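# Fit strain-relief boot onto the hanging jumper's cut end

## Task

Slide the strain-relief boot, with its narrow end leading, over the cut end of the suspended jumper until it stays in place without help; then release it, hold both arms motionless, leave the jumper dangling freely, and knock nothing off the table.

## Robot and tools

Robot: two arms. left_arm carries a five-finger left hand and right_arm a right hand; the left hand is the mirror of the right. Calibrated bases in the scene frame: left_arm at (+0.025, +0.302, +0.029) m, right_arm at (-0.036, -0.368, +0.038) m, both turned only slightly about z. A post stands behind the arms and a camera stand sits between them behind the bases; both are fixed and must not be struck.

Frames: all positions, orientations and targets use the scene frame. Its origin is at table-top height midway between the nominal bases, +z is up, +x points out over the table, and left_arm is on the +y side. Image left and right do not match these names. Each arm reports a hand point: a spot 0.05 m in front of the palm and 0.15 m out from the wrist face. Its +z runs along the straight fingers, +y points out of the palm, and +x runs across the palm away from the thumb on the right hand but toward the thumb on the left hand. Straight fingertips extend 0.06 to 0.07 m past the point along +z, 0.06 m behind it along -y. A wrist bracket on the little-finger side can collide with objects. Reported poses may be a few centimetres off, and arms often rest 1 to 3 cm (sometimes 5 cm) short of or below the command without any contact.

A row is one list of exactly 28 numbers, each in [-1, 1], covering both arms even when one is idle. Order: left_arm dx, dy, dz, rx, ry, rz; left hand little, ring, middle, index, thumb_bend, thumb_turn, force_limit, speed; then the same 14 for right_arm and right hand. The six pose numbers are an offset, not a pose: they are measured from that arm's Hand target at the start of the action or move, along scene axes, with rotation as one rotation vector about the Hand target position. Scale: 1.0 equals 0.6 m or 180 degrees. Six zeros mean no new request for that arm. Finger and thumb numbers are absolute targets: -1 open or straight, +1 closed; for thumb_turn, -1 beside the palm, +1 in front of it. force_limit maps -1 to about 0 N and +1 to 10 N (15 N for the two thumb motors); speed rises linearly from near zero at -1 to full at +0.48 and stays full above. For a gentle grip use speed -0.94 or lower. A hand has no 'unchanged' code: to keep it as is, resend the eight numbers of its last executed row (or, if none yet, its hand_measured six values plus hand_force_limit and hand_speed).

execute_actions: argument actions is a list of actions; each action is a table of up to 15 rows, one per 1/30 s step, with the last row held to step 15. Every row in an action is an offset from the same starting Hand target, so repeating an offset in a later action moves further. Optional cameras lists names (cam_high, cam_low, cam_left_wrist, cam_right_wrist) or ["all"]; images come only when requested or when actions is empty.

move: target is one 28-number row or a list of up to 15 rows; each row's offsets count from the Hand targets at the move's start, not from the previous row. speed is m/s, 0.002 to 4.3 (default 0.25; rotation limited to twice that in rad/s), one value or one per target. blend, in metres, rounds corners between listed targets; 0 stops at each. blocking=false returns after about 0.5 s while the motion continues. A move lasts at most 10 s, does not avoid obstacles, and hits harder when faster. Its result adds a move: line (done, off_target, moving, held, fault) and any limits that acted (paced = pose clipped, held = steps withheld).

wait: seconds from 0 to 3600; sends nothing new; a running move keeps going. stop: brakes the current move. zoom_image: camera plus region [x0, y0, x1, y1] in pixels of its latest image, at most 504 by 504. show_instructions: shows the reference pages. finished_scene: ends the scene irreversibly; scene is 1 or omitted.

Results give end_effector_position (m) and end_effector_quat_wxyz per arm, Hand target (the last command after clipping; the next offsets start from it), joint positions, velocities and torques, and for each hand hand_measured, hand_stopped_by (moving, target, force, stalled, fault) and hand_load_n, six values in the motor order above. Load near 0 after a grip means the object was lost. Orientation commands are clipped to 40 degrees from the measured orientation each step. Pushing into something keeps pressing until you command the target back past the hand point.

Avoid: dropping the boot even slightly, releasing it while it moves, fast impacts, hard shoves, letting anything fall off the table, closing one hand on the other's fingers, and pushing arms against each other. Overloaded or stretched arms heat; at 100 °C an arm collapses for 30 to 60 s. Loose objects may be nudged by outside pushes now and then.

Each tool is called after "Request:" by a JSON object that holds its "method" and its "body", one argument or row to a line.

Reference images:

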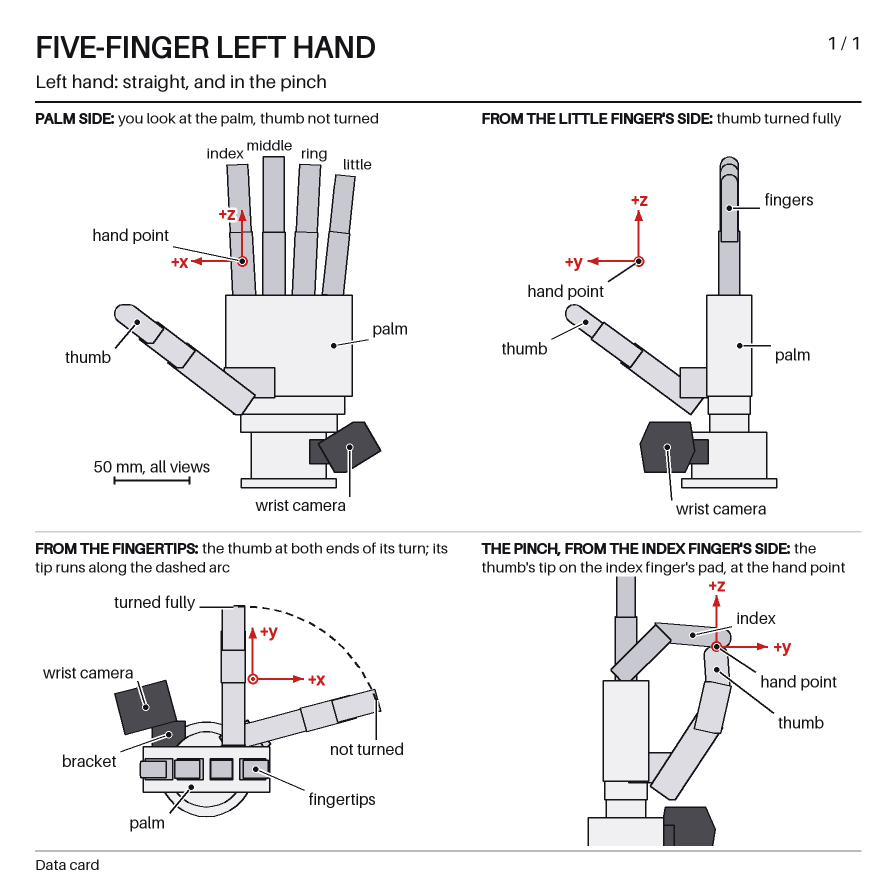

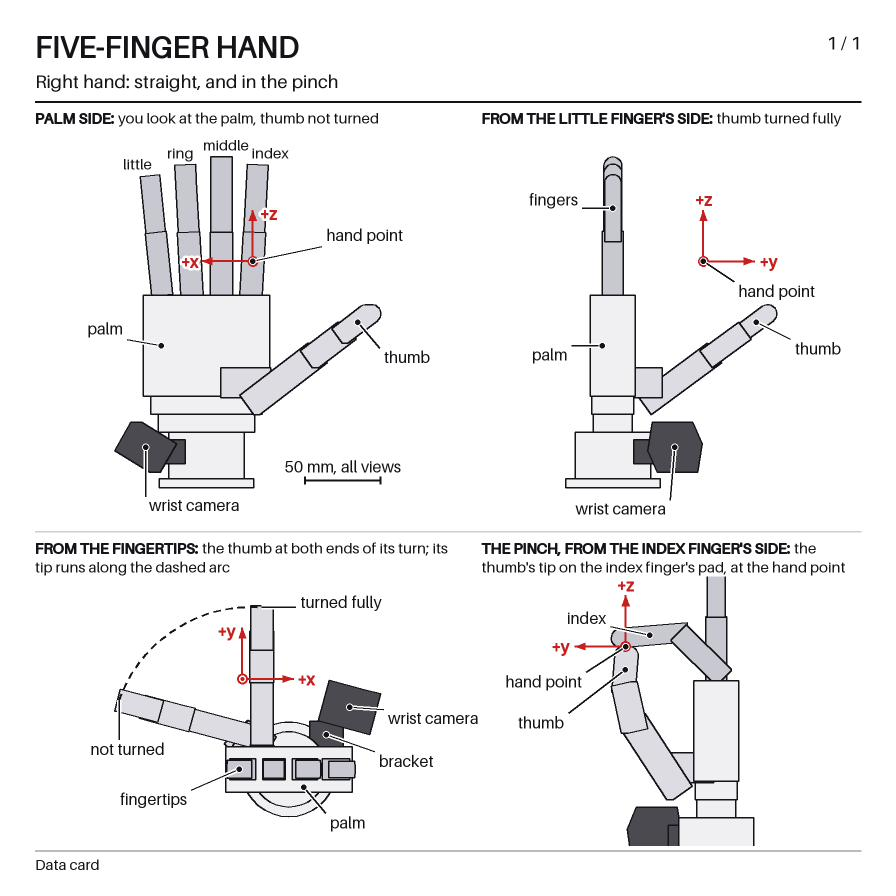

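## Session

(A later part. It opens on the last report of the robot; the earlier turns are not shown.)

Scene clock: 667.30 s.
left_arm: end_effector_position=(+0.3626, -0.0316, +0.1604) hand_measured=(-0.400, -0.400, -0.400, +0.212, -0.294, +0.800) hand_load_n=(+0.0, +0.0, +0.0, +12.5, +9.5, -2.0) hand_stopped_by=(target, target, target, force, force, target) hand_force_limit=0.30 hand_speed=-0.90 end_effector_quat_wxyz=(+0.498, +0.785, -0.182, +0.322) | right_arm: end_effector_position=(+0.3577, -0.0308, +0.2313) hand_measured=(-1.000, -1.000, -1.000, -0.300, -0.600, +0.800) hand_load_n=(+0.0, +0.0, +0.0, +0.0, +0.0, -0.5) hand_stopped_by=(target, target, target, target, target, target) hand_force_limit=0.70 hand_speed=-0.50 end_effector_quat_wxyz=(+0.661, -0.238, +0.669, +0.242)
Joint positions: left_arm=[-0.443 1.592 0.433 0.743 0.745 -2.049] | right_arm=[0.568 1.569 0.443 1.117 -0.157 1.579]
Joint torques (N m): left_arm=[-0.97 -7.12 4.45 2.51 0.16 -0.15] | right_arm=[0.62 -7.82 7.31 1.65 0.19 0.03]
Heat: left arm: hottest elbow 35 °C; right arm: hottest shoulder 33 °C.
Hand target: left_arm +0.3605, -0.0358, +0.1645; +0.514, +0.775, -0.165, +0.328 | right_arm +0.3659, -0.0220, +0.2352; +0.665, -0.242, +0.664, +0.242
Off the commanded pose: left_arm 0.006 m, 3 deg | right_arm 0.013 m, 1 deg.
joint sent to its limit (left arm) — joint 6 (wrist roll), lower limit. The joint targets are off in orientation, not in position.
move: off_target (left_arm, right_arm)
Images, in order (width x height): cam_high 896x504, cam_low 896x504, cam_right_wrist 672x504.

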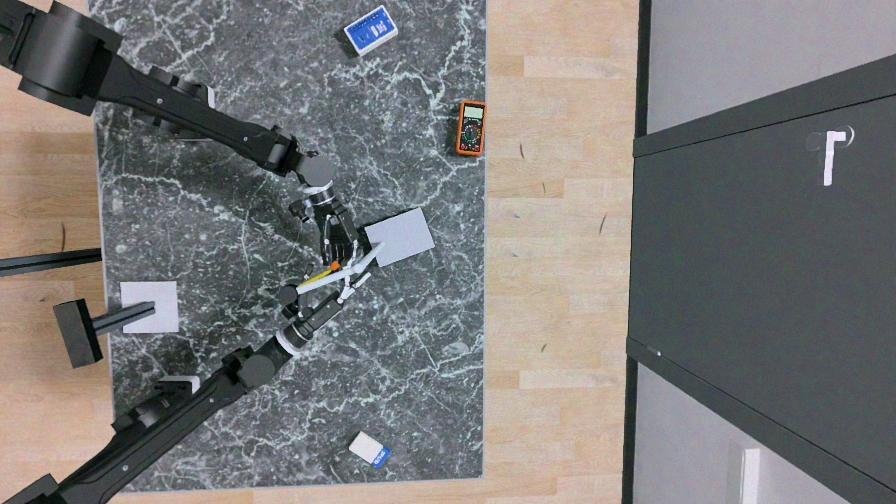

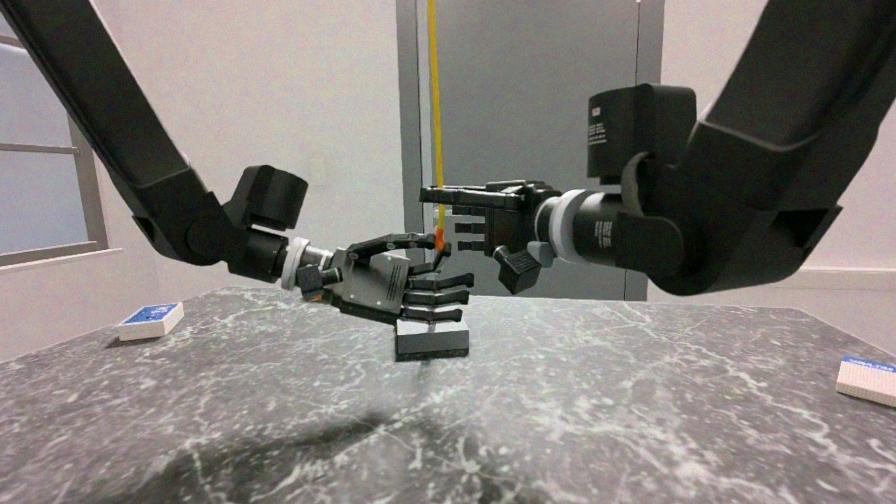

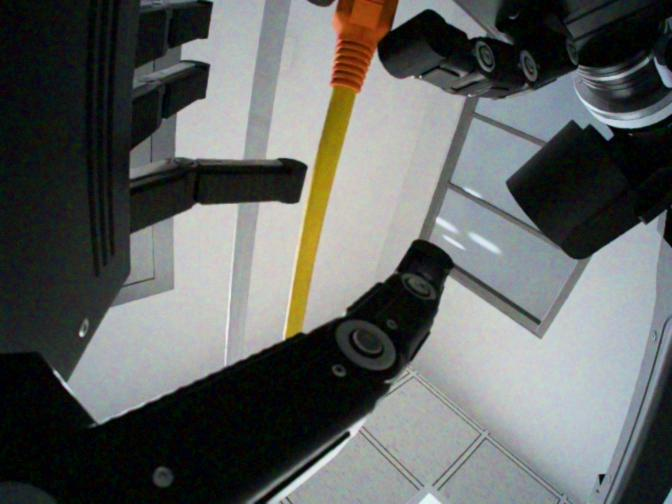

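Request:
{"method": "move", "body": {
  "target": [0,0.0,0.0,0,0,0,-0.4,-0.4,-0.4,0.5,-0.2,0.8,0.3,-0.9,0.006,0.005,0.0,0,0,0,-1,-1,-1,0.05,-0.5,0.8,0.7,-0.5],
  "speed": 0.03,
  "cameras": ["cam_low","cam_high","cam_right_wrist"]
}}

Request:
{"method": "zoom_image", "body": {
  "camera": "cam_right_wrist",
  "region": [200, 0, 500, 300]
}}

Request:
{"method": "zoom_image", "body": {
  "camera": "cam_low",
  "region": [400, 150, 500, 260]
}}

Scene clock: 669.27 s.
left_arm: end_effector_position=(+0.3626, -0.0316, +0.1604) hand_measured=(-0.400, -0.400, -0.400, +0.212, -0.294, +0.800) hand_load_n=(+0.0, +0.0, +0.0, +12.5, +9.5, -2.0) hand_stopped_by=(target, target, target, force, force, target) hand_force_limit=0.30 hand_speed=-0.90 end_effector_quat_wxyz=(+0.498, +0.785, -0.182, +0.322) | right_arm: end_effector_position=(+0.3617, -0.0284, +0.2308) hand_measured=(-1.000, -1.000, -1.000, +0.050, -0.500, +0.800) hand_load_n=(+0.0, +0.0, +0.0, +0.0, +0.0, +0.0) hand_stopped_by=(target, target, target, target, target, target) hand_force_limit=0.70 hand_speed=-0.50 end_effector_quat_wxyz=(+0.661, -0.238, +0.670, +0.242)
Joint positions: left_arm=[-0.443 1.592 0.433 0.743 0.745 -2.049] | right_arm=[0.569 1.578 0.455 1.113 -0.155 1.579]
Joint torques (N m): left_arm=[-1.03 -7.12 4.45 2.5 0.15 -0.13] | right_arm=[0.5 -8.35 7.3 1.59 0.18 0.03]
Heat: left arm: hottest elbow 35 °C; right arm: hottest shoulder 33 °C.
Hand target: left_arm +0.3605, -0.0358, +0.1645; +0.514, +0.775, -0.165, +0.328 | right_arm +0.3695, -0.0191, +0.2350; +0.664, -0.241, +0.665, +0.242
Off the commanded pose: left_arm 0.006 m, 3 deg | right_arm 0.013 m, 1 deg.
joint sent to its limit (left arm) — joint 6 (wrist roll), lower limit. The joint targets still meet the commanded pose.
move: off_target (right_arm)
Images, in order (width x height): cam_high 896x504, cam_low 896x504, cam_right_wrist 672x504.

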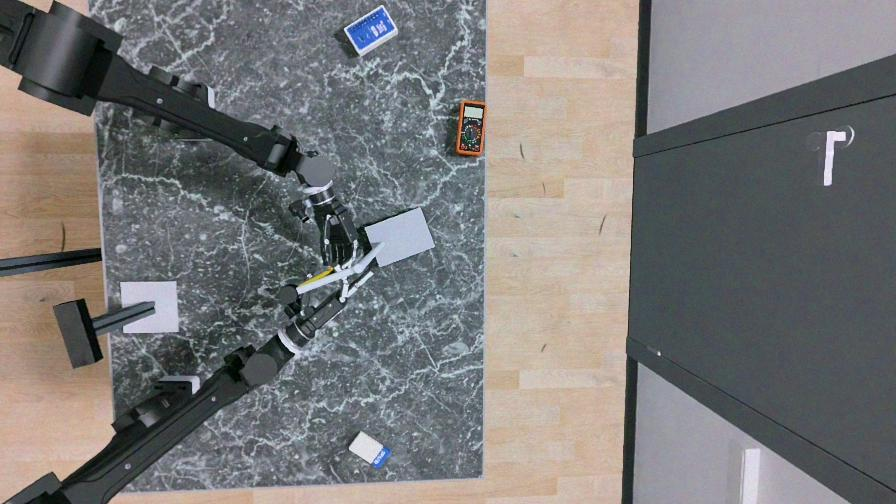

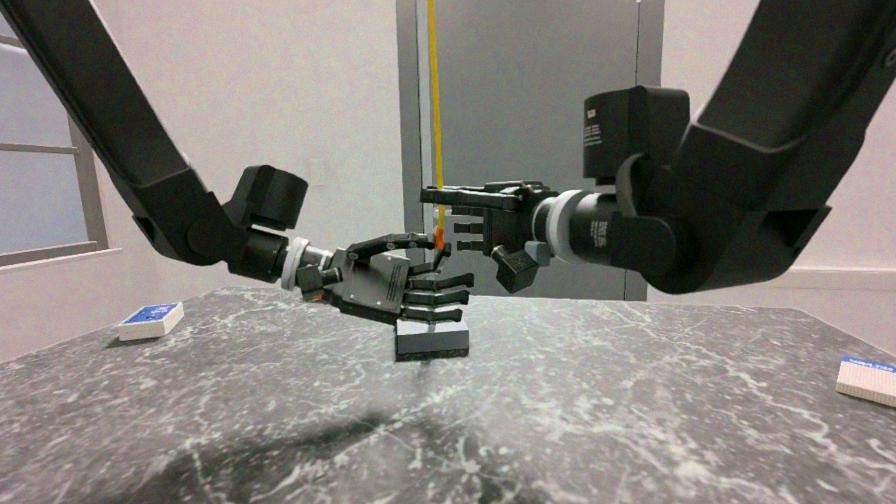

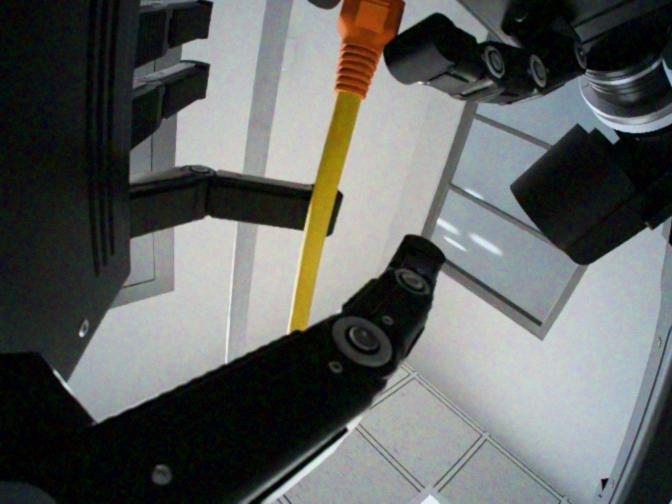

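Scaled by 1.680 from the camera's image (finer frame: 960x720).

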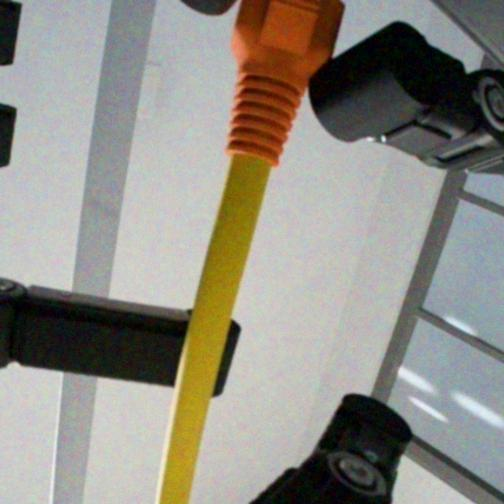

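Scaled by 4.582.

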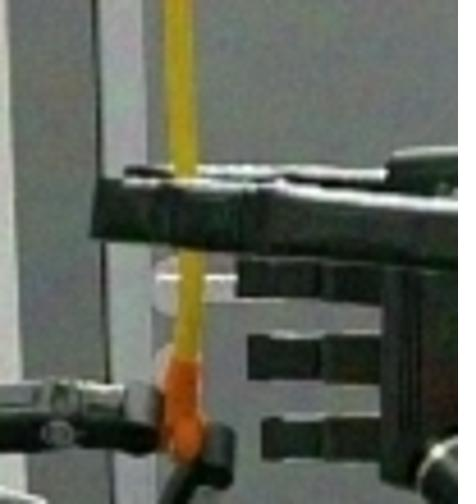

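Request:
{"method": "move", "body": {
  "target": [0,0.0,0.0,0,0,0,-0.4,-0.4,-0.4,0.5,-0.2,0.8,0.3,-0.9,0.0,0.0,0.0,0,0,0,-1,-1,-1,0.7,-0.15,0.8,0.7,-0.92],
  "speed": 0.03,
  "cameras": ["cam_low","cam_high","cam_right_wrist"]
}}

Request:
{"method": "zoom_image", "body": {
  "camera": "cam_right_wrist",
  "region": [200, 0, 500, 300]
}}

Request:
{"method": "zoom_image", "body": {
  "camera": "cam_low",
  "region": [400, 150, 500, 260]
}}

Scene clock: 672.03 s.
left_arm: end_effector_position=(+0.3624, -0.0319, +0.1604) hand_measured=(-0.400, -0.400, -0.400, +0.212, -0.294, +0.800) hand_load_n=(+0.0, +0.0, +0.0, +12.0, +9.5, -2.5) hand_stopped_by=(target, target, target, force, force, target) hand_force_limit=0.30 hand_speed=-0.90 end_effector_quat_wxyz=(+0.498, +0.784, -0.182, +0.322) | right_arm: end_effector_position=(+0.3617, -0.0284, +0.2308) hand_measured=(-1.000, -1.000, -1.000, +0.406, -0.278, +0.800) hand_load_n=(+0.0, +0.0, +0.0, +12.0, +12.0, +0.0) hand_stopped_by=(target, target, target, force, force, target) hand_force_limit=0.70 hand_speed=-0.92 end_effector_quat_wxyz=(+0.661, -0.238, +0.670, +0.242)
Joint positions: left_arm=[-0.444 1.592 0.433 0.743 0.745 -2.049] | right_arm=[0.569 1.578 0.455 1.113 -0.155 1.579]
Joint torques (N m): left_arm=[-1.08 -7 4.51 2.52 0.13 -0.13] | right_arm=[0.32 -7.88 7.27 1.62 0.13 0.06]
Heat: left arm: hottest elbow 35 °C; right arm: hottest shoulder 33 °C.
Hand target: left_arm +0.3605, -0.0357, +0.1645; +0.514, +0.775, -0.165, +0.328 | right_arm +0.3695, -0.0191, +0.2350; +0.664, -0.242, +0.665, +0.242
Off the commanded pose: left_arm 0.006 m, 3 deg | right_arm 0.013 m, 1 deg.
joint sent to its limit (left arm) — joint 6 (wrist roll), lower limit. The joint targets still meet the commanded pose.
move: done
Images, in order (width x height): cam_high 896x504, cam_low 896x504, cam_right_wrist 672x504.

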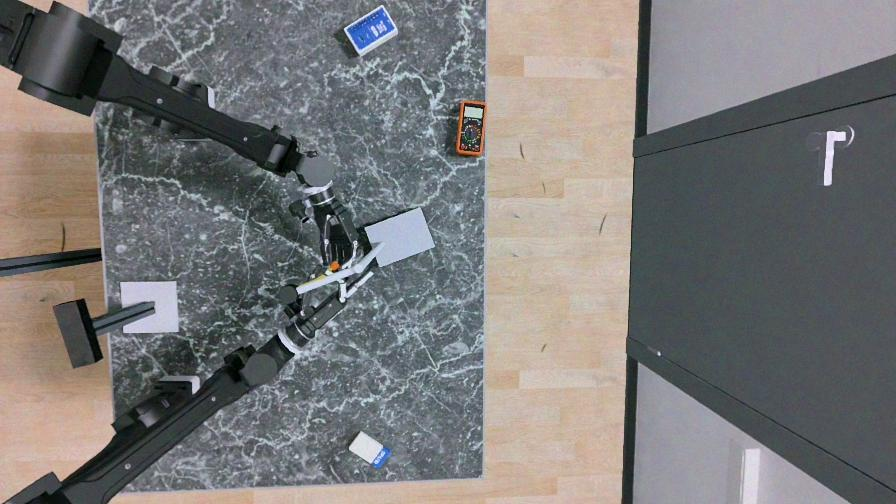

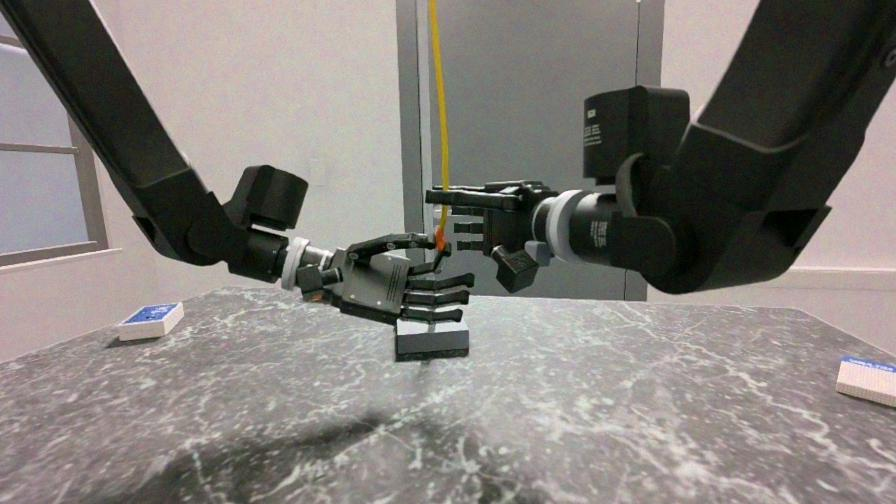

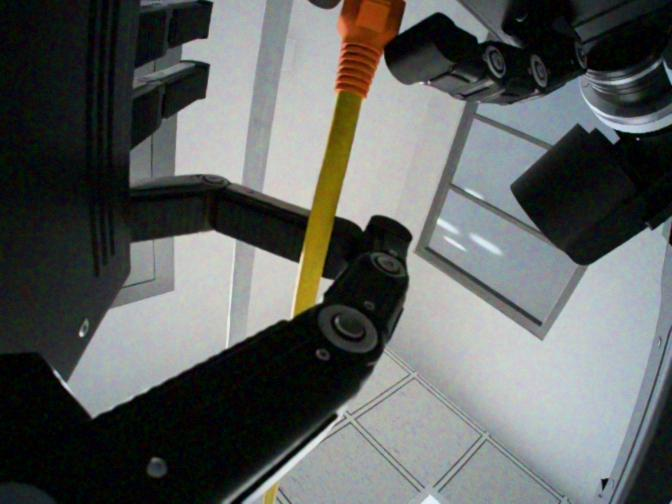

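Scaled by 1.680 from the camera's image (finer frame: 960x720).

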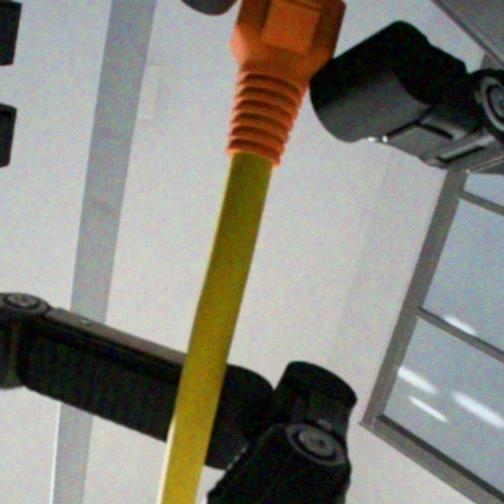

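Scaled by 4.582.

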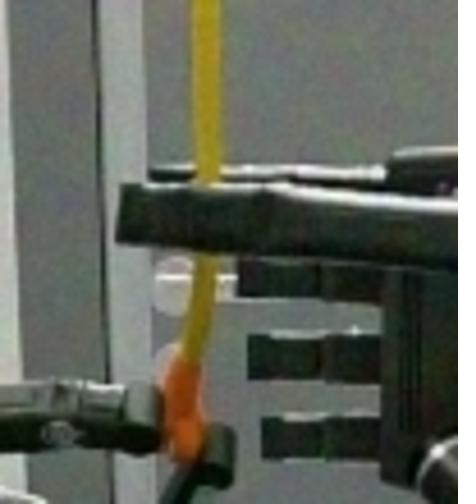

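Request:
{"method": "move", "body": {
  "target": [
    [0,0.0,0.0,0,0,0,-0.4,-0.4,-0.4,0.5,-0.2,0.8,0.3,-0.9,0.0,0.0,0.0,0,0,0,-1,-1,-1,0.0,-0.5,0.8,0.7,-0.7],
    [0,0.0,0.0,0,0,0,-0.4,-0.4,-0.4,0.5,-0.2,0.8,0.3,-0.9,-0.0183,-0.0247,0.0,0,0,0,-1,-1,-1,0.0,-0.5,0.8,0.7,-0.7]
  ],
  "speed": 0.03,
  "cameras": ["cam_low","cam_high","cam_right_wrist"]
}}

Request:
{"method": "zoom_image", "body": {
  "camera": "cam_right_wrist",
  "region": [200, 0, 500, 300]
}}

Scene clock: 678.93 s.
left_arm: end_effector_position=(+0.3624, -0.0319, +0.1604) hand_measured=(-0.400, -0.400, -0.400, +0.212, -0.294, +0.800) hand_load_n=(+0.0, +0.0, +0.0, +12.5, +9.5, -2.0) hand_stopped_by=(target, target, target, force, force, target) hand_force_limit=0.30 hand_speed=-0.90 end_effector_quat_wxyz=(+0.498, +0.784, -0.182, +0.322) | right_arm: end_effector_position=(+0.3585, -0.0302, +0.2273) hand_measured=(-1.000, -1.000, -1.000, +0.000, -0.500, +0.800) hand_load_n=(+0.0, +0.0, +0.0, +0.0, +0.0, -0.5) hand_stopped_by=(target, target, target, target, target, target) hand_force_limit=0.70 hand_speed=-0.70 end_effector_quat_wxyz=(+0.657, -0.242, +0.671, +0.245)
Joint positions: left_arm=[-0.444 1.592 0.433 0.743 0.745 -2.049] | right_arm=[0.563 1.578 0.447 1.113 -0.172 1.579]
Joint torques (N m): left_arm=[-1.03 -7.12 4.45 2.52 0.17 -0.15] | right_arm=[-0.15 -10.05 4.41 2.28 0 0.02]
Heat: left arm: hottest elbow 35 °C; right arm: hottest shoulder 33 °C.
Hand target: left_arm +0.3605, -0.0358, +0.1645; +0.514, +0.775, -0.165, +0.328 | right_arm +0.3586, -0.0340, +0.2350; +0.664, -0.241, +0.665, +0.242
Off the commanded pose: left_arm 0.006 m, 3 deg | right_arm 0.009 m, 1 deg.
joint sent to its limit (left arm) — joint 6 (wrist roll), lower limit. The joint targets are off in orientation, not in position.
move: done
Images, in order (width x height): cam_high 896x504, cam_low 896x504, cam_right_wrist 672x504.

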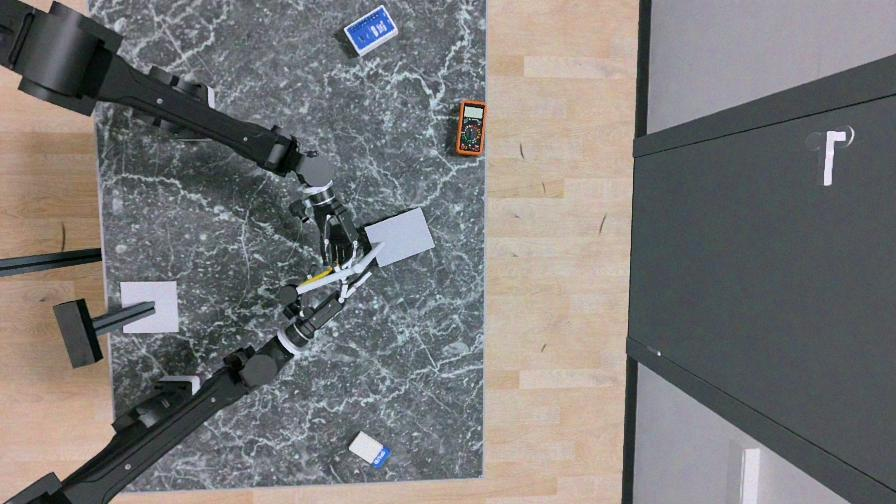

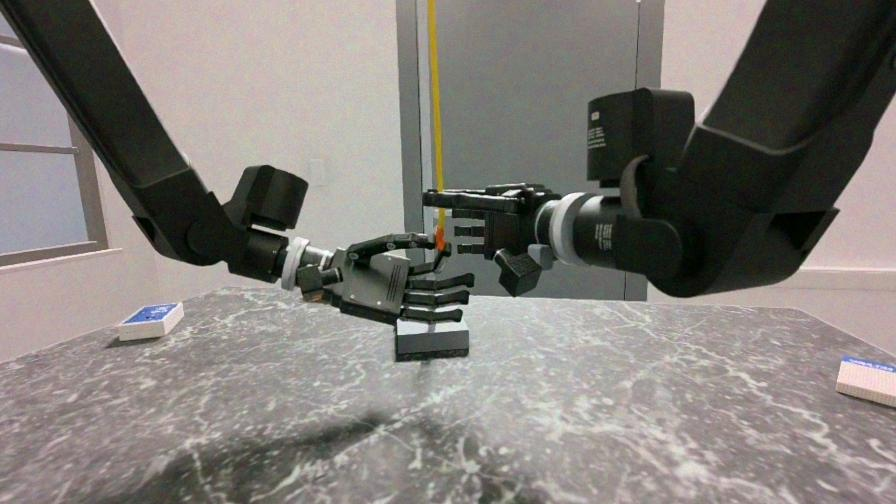

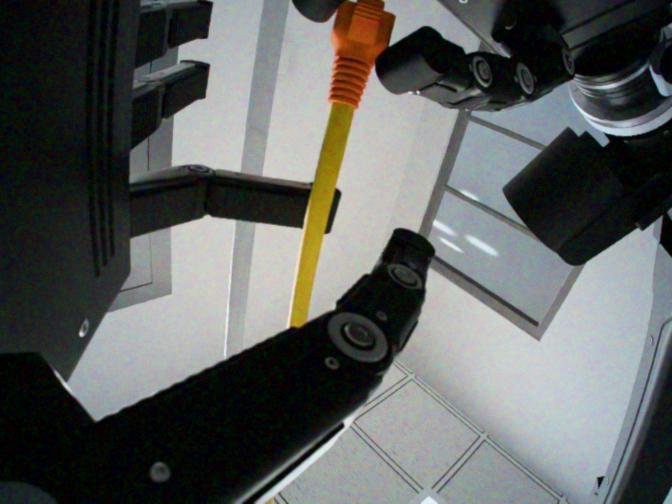

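Scaled by 1.680 from the camera's image (finer frame: 960x720).

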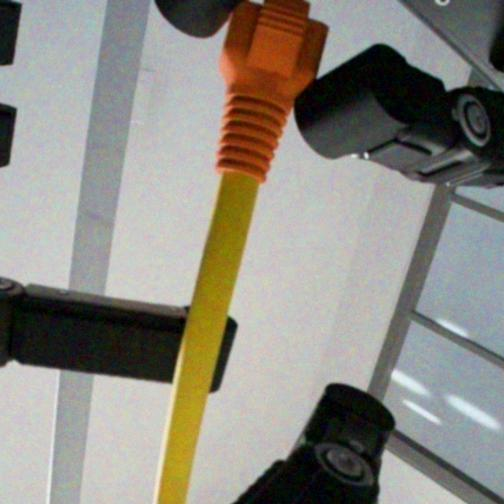

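Request:
{"method": "move", "body": {
  "target": [0,0.0,0.0,0,0,0,-0.4,-0.4,-0.4,0.5,-0.2,0.8,0.3,-0.9,-0.0017,-0.0047,0.008,0,0,0,-1,-1,-1,0.0,-0.5,0.8,0.7,-0.7],
  "speed": 0.03,
  "cameras": ["cam_low","cam_high","cam_right_wrist"]
}}

Request:
{"method": "zoom_image", "body": {
  "camera": "cam_right_wrist",
  "region": [200, 0, 500, 300]
}}

Scene clock: 680.97 s.
left_arm: end_effector_position=(+0.3624, -0.0319, +0.1604) hand_measured=(-0.400, -0.400, -0.400, +0.212, -0.294, +0.800) hand_load_n=(+0.0, +0.0, +0.5, +12.0, +10.0, -2.0) hand_stopped_by=(target, target, target, force, force, target) hand_force_limit=0.30 hand_speed=-0.90 end_effector_quat_wxyz=(+0.498, +0.784, -0.182, +0.322) | right_arm: end_effector_position=(+0.3573, -0.0329, +0.2355) hand_measured=(-1.000, -1.000, -1.000, +0.000, -0.500, +0.800) hand_load_n=(+0.0, +0.0, +0.0, +0.0, +0.0, -0.5) hand_stopped_by=(target, target, target, target, target, target) hand_force_limit=0.70 hand_speed=-0.70 end_effector_quat_wxyz=(+0.661, -0.241, +0.666, +0.246)
Joint positions: left_arm=[-0.444 1.592 0.433 0.743 0.745 -2.049] | right_arm=[0.557 1.556 0.444 1.108 -0.178 1.579]
Joint torques (N m): left_arm=[-1.08 -7.06 4.48 2.48 0.16 -0.14] | right_arm=[-1.2 -10.81 4.52 1.68 -0.01 0]
Heat: left arm: hottest elbow 35 °C; right arm: hottest shoulder 33 °C.
Hand target: left_arm +0.3605, -0.0358, +0.1645; +0.514, +0.775, -0.165, +0.328 | right_arm +0.3575, -0.0367, +0.2399; +0.665, -0.241, +0.664, +0.242
Off the commanded pose: left_arm 0.006 m, 3 deg | right_arm 0.006 m, 1 deg.
joint sent to its limit (left arm) — joint 6 (wrist roll), lower limit. The joint targets still meet the commanded pose.
move: done
Images, in order (width x height): cam_high 896x504, cam_low 896x504, cam_right_wrist 672x504.

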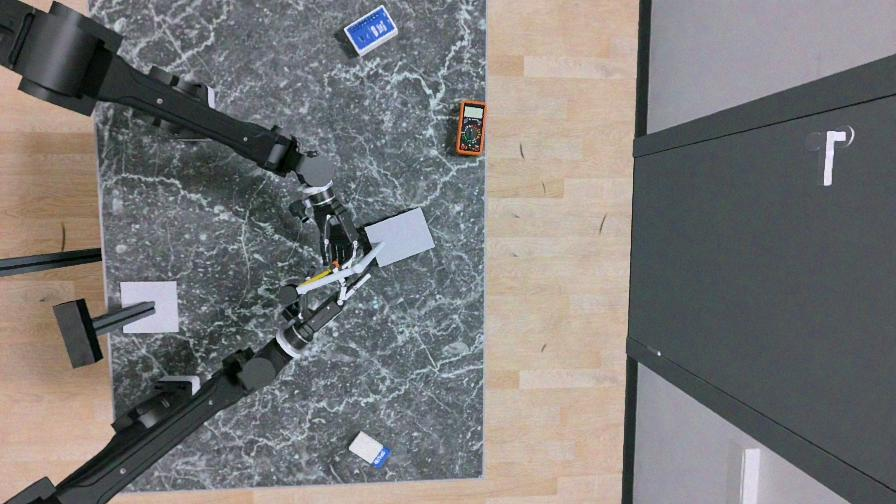

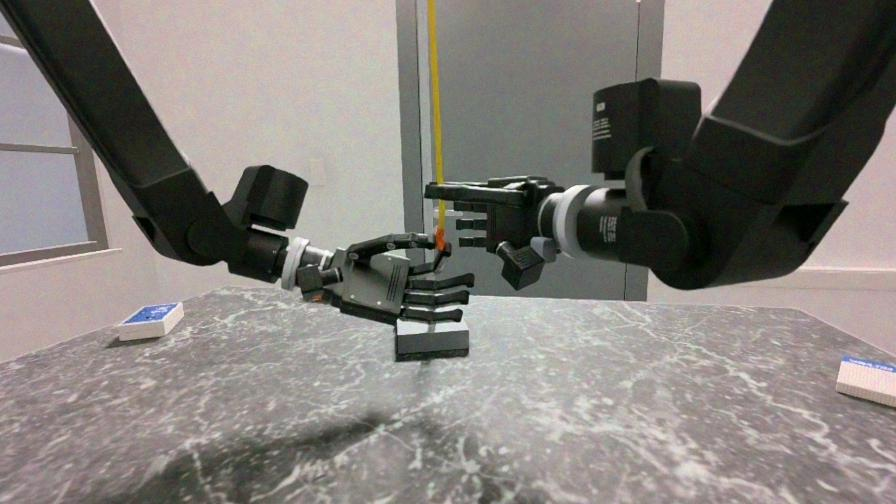

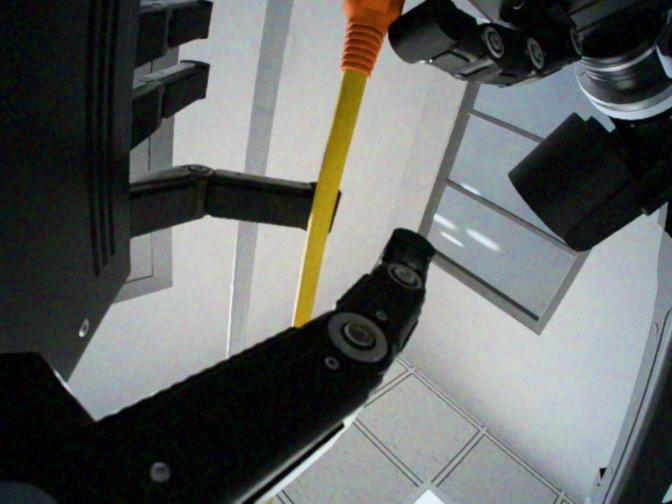

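Scaled by 1.680 from the camera's image (finer frame: 960x720).

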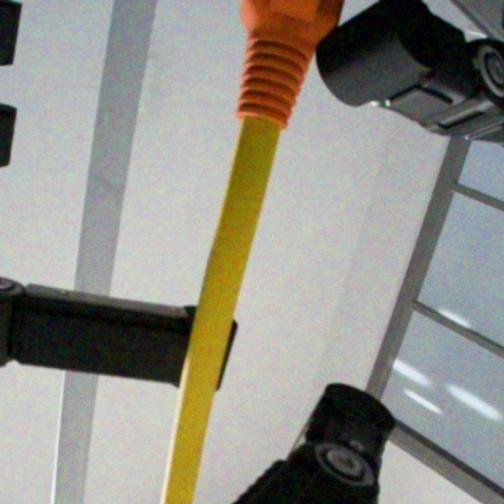

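Request:
{"method": "move", "body": {
  "target": [
    [0,0.0,0.0,0,0,0,-0.4,-0.4,-0.4,0.5,-0.2,0.8,0.3,-0.9,0.0,0.0,0.0,0,0,0,-1,-1,-1,0.0,-0.13,0.8,0.8,-0.8],
    [0,0.0,0.0,0,0,0,-0.4,-0.4,-0.4,0.5,-0.2,0.8,0.3,-0.9,0,0,0.0,0,0,0,-1,-1,-1,0.7,-0.13,0.8,0.8,-0.92]
  ],
  "speed": 0.03,
  "cameras": ["cam_low","cam_high","cam_right_wrist"]
}}

Request:
{"method": "zoom_image", "body": {
  "camera": "cam_right_wrist",
  "region": [200, 0, 500, 300]
}}

Request:
{"method": "zoom_image", "body": {
  "camera": "cam_low",
  "region": [400, 150, 500, 260]
}}

Scene clock: 688.93 s.
left_arm: end_effector_position=(+0.3624, -0.0319, +0.1604) hand_measured=(-0.400, -0.400, -0.400, +0.212, -0.294, +0.800) hand_load_n=(+0.0, +0.0, +0.0, +12.5, +10.0, -1.5) hand_stopped_by=(target, target, target, force, force, target) hand_force_limit=0.30 hand_speed=-0.90 end_effector_quat_wxyz=(+0.498, +0.784, -0.182, +0.322) | right_arm: end_effector_position=(+0.3573, -0.0330, +0.2359) hand_measured=(-1.000, -1.000, -1.000, +0.200, -0.130, +0.800) hand_load_n=(+0.0, +0.0, +0.0, +11.0, +3.0, -3.5) hand_stopped_by=(target, target, target, force, target, target) hand_force_limit=0.80 hand_speed=-0.92 end_effector_quat_wxyz=(+0.662, -0.241, +0.666, +0.246)
Joint positions: left_arm=[-0.444 1.592 0.433 0.743 0.745 -2.049] | right_arm=[0.557 1.555 0.444 1.108 -0.178 1.579]
Joint torques (N m): left_arm=[-0.91 -6.89 4.45 2.58 0.17 -0.13] | right_arm=[0.09 -10.17 4.49 1.83 -0.03 0.03]
Heat: left arm: hottest elbow 34 °C; right arm: hottest shoulder 33 °C.
Hand target: left_arm +0.3605, -0.0358, +0.1645; +0.514, +0.775, -0.165, +0.328 | right_arm +0.3575, -0.0367, +0.2400; +0.665, -0.241, +0.664, +0.242
Off the commanded pose: left_arm 0.006 m, 3 deg | right_arm 0.005 m, 1 deg.
joint sent to its limit (left arm) — joint 6 (wrist roll), lower limit. The joint targets are off in orientation, not in position.
move: done
Images, in order (width x height): cam_high 896x504, cam_low 896x504, cam_right_wrist 672x504.

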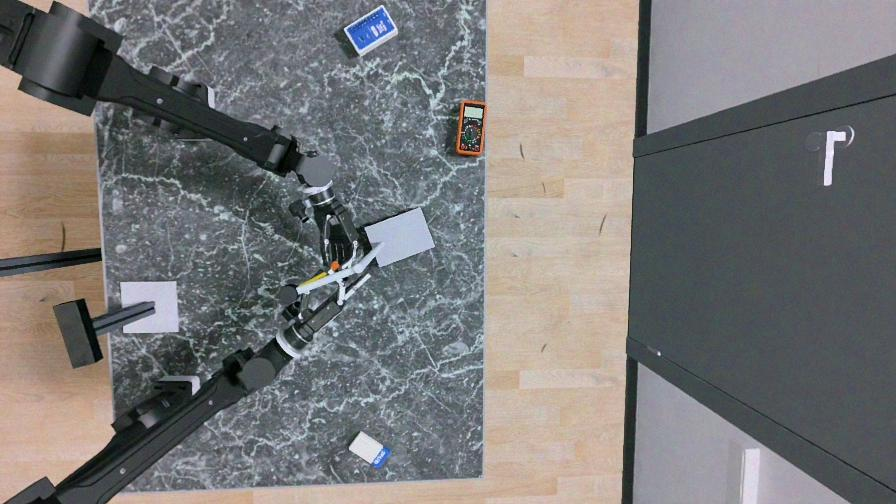

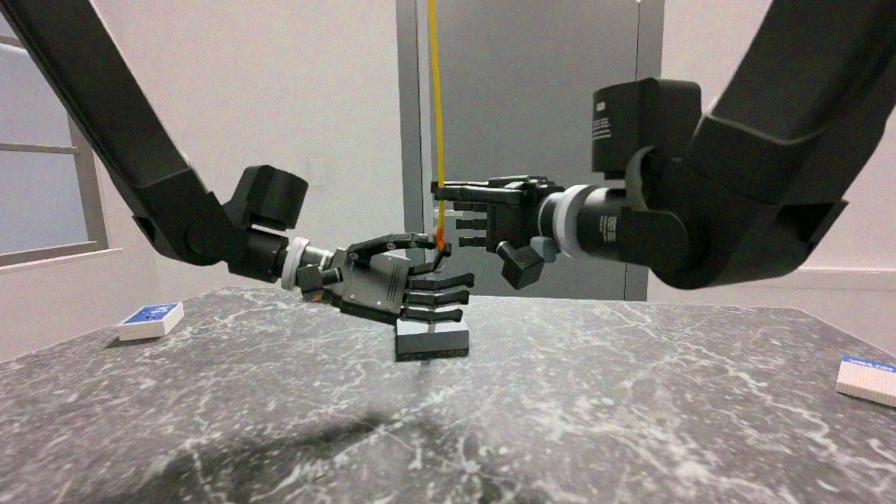

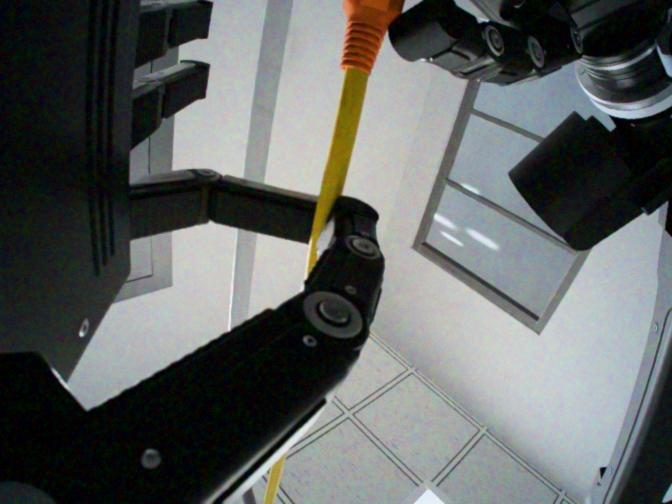

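Scaled by 1.680 from the camera's image (finer frame: 960x720).

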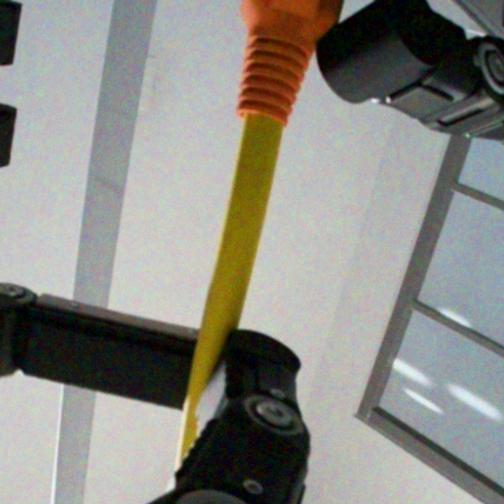

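Scaled by 4.582.

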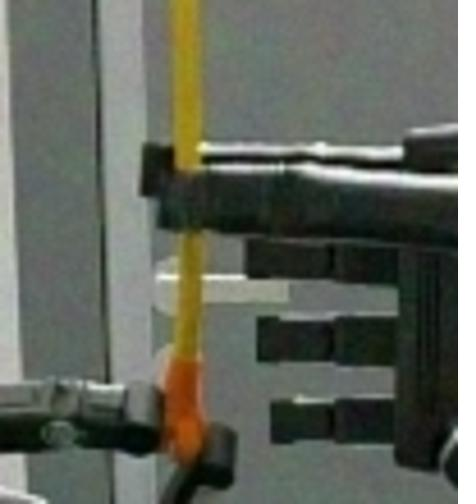

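Request:
{"method": "move", "body": {
  "target": [0.0117,-0.0067,0.02,0,0,0,-0.4,-0.4,-0.4,0.5,-0.2,0.8,0.3,-0.9,0.0,0.0,0.0,0,0,0,-1,-1,-1,0.7,-0.13,0.8,0.8,-0.92],
  "speed": 0.03,
  "cameras": ["cam_low","cam_high","cam_right_wrist"]
}}

Request:
{"method": "zoom_image", "body": {
  "camera": "cam_right_wrist",
  "region": [200, 0, 500, 300]
}}

Request:
{"method": "zoom_image", "body": {
  "camera": "cam_low",
  "region": [400, 150, 500, 260]
}}

Scene clock: 691.47 s.
left_arm: end_effector_position=(+0.3620, -0.0315, +0.1612) hand_measured=(-0.400, -0.400, -0.400, +0.212, -0.294, +0.800) hand_load_n=(+0.0, +0.0, +0.0, +12.5, +9.5, -2.0) hand_stopped_by=(target, target, target, force, force, target) hand_force_limit=0.30 hand_speed=-0.90 end_effector_quat_wxyz=(+0.496, +0.788, -0.180, +0.318) | right_arm: end_effector_position=(+0.3573, -0.0330, +0.2359) hand_measured=(-1.000, -1.000, -1.000, +0.200, -0.130, +0.800) hand_load_n=(+0.0, +0.0, +0.0, +11.0, +3.0, -4.0) hand_stopped_by=(target, target, target, force, target, target) hand_force_limit=0.80 hand_speed=-0.92 end_effector_quat_wxyz=(+0.662, -0.241, +0.666, +0.246)
Joint positions: left_arm=[-0.444 1.578 0.433 0.718 0.743 -2.049] | right_arm=[0.557 1.555 0.444 1.108 -0.178 1.579]
Joint torques (N m): left_arm=[-1.03 -8.23 6.31 1.16 0.2 -0.14] | right_arm=[-0.38 -10.29 4.51 1.57 -0.04 0.03]
Heat: left arm: hottest elbow 34 °C; right arm: hottest shoulder 33 °C.
Hand target: left_arm +0.3675, -0.0397, +0.1766; +0.514, +0.775, -0.165, +0.328 | right_arm +0.3575, -0.0367, +0.2399; +0.665, -0.241, +0.664, +0.242
Off the commanded pose: left_arm 0.018 m, 3 deg | right_arm 0.006 m, 1 deg.
joint sent to its limit (left arm) — joint 6 (wrist roll), lower limit. The joint targets are off in orientation, not in position.
move: off_target (left_arm)
Images, in order (width x height): cam_high 896x504, cam_low 896x504, cam_right_wrist 672x504.

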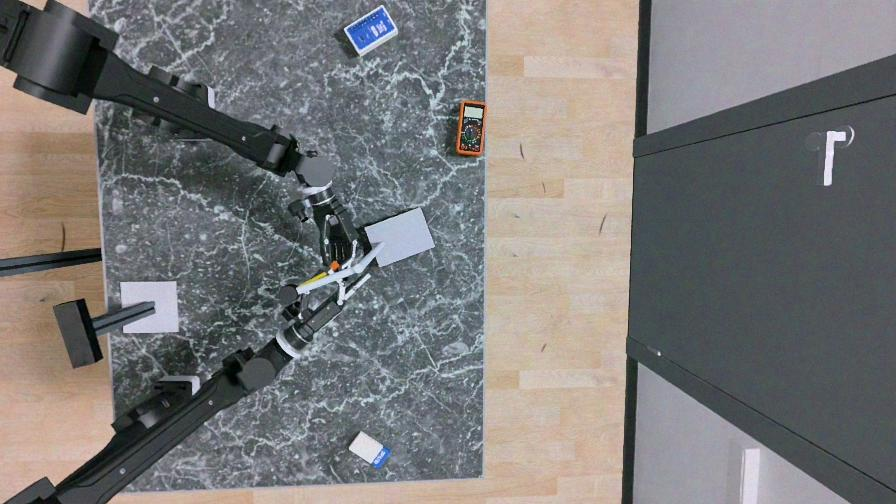

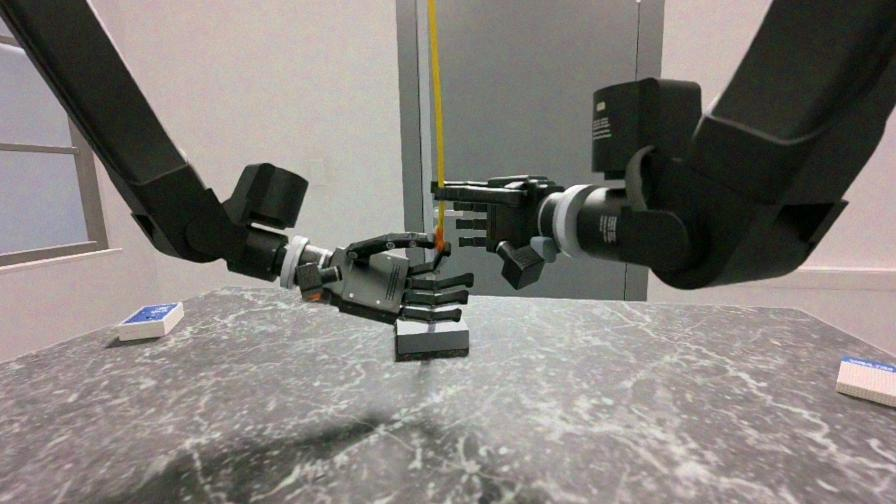

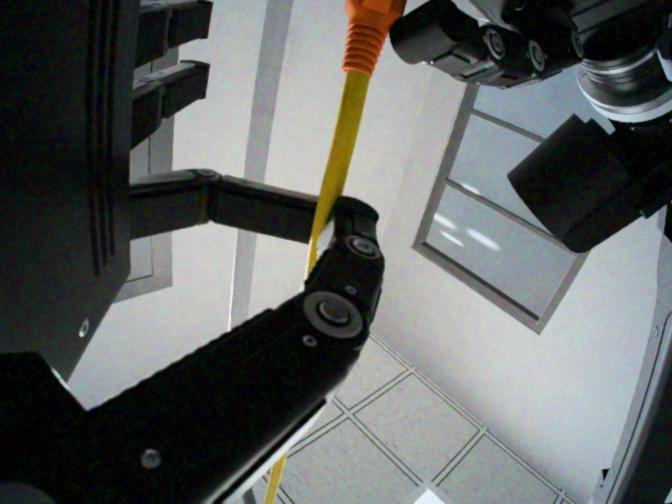

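Scaled by 1.680 from the camera's image (finer frame: 960x720).

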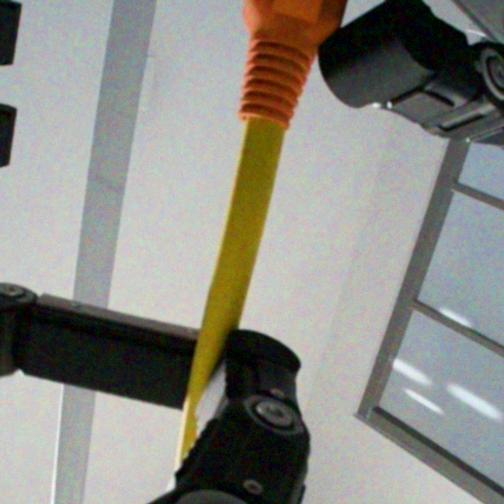

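Scaled by 4.582.

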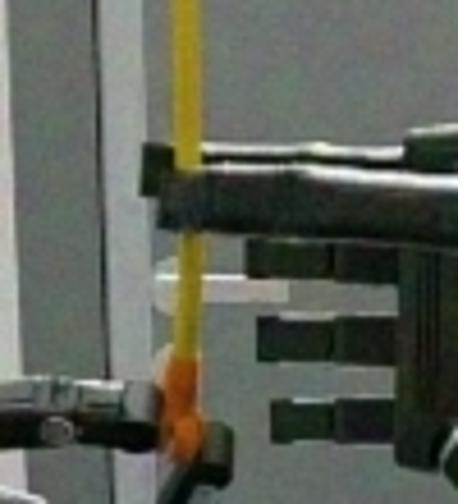

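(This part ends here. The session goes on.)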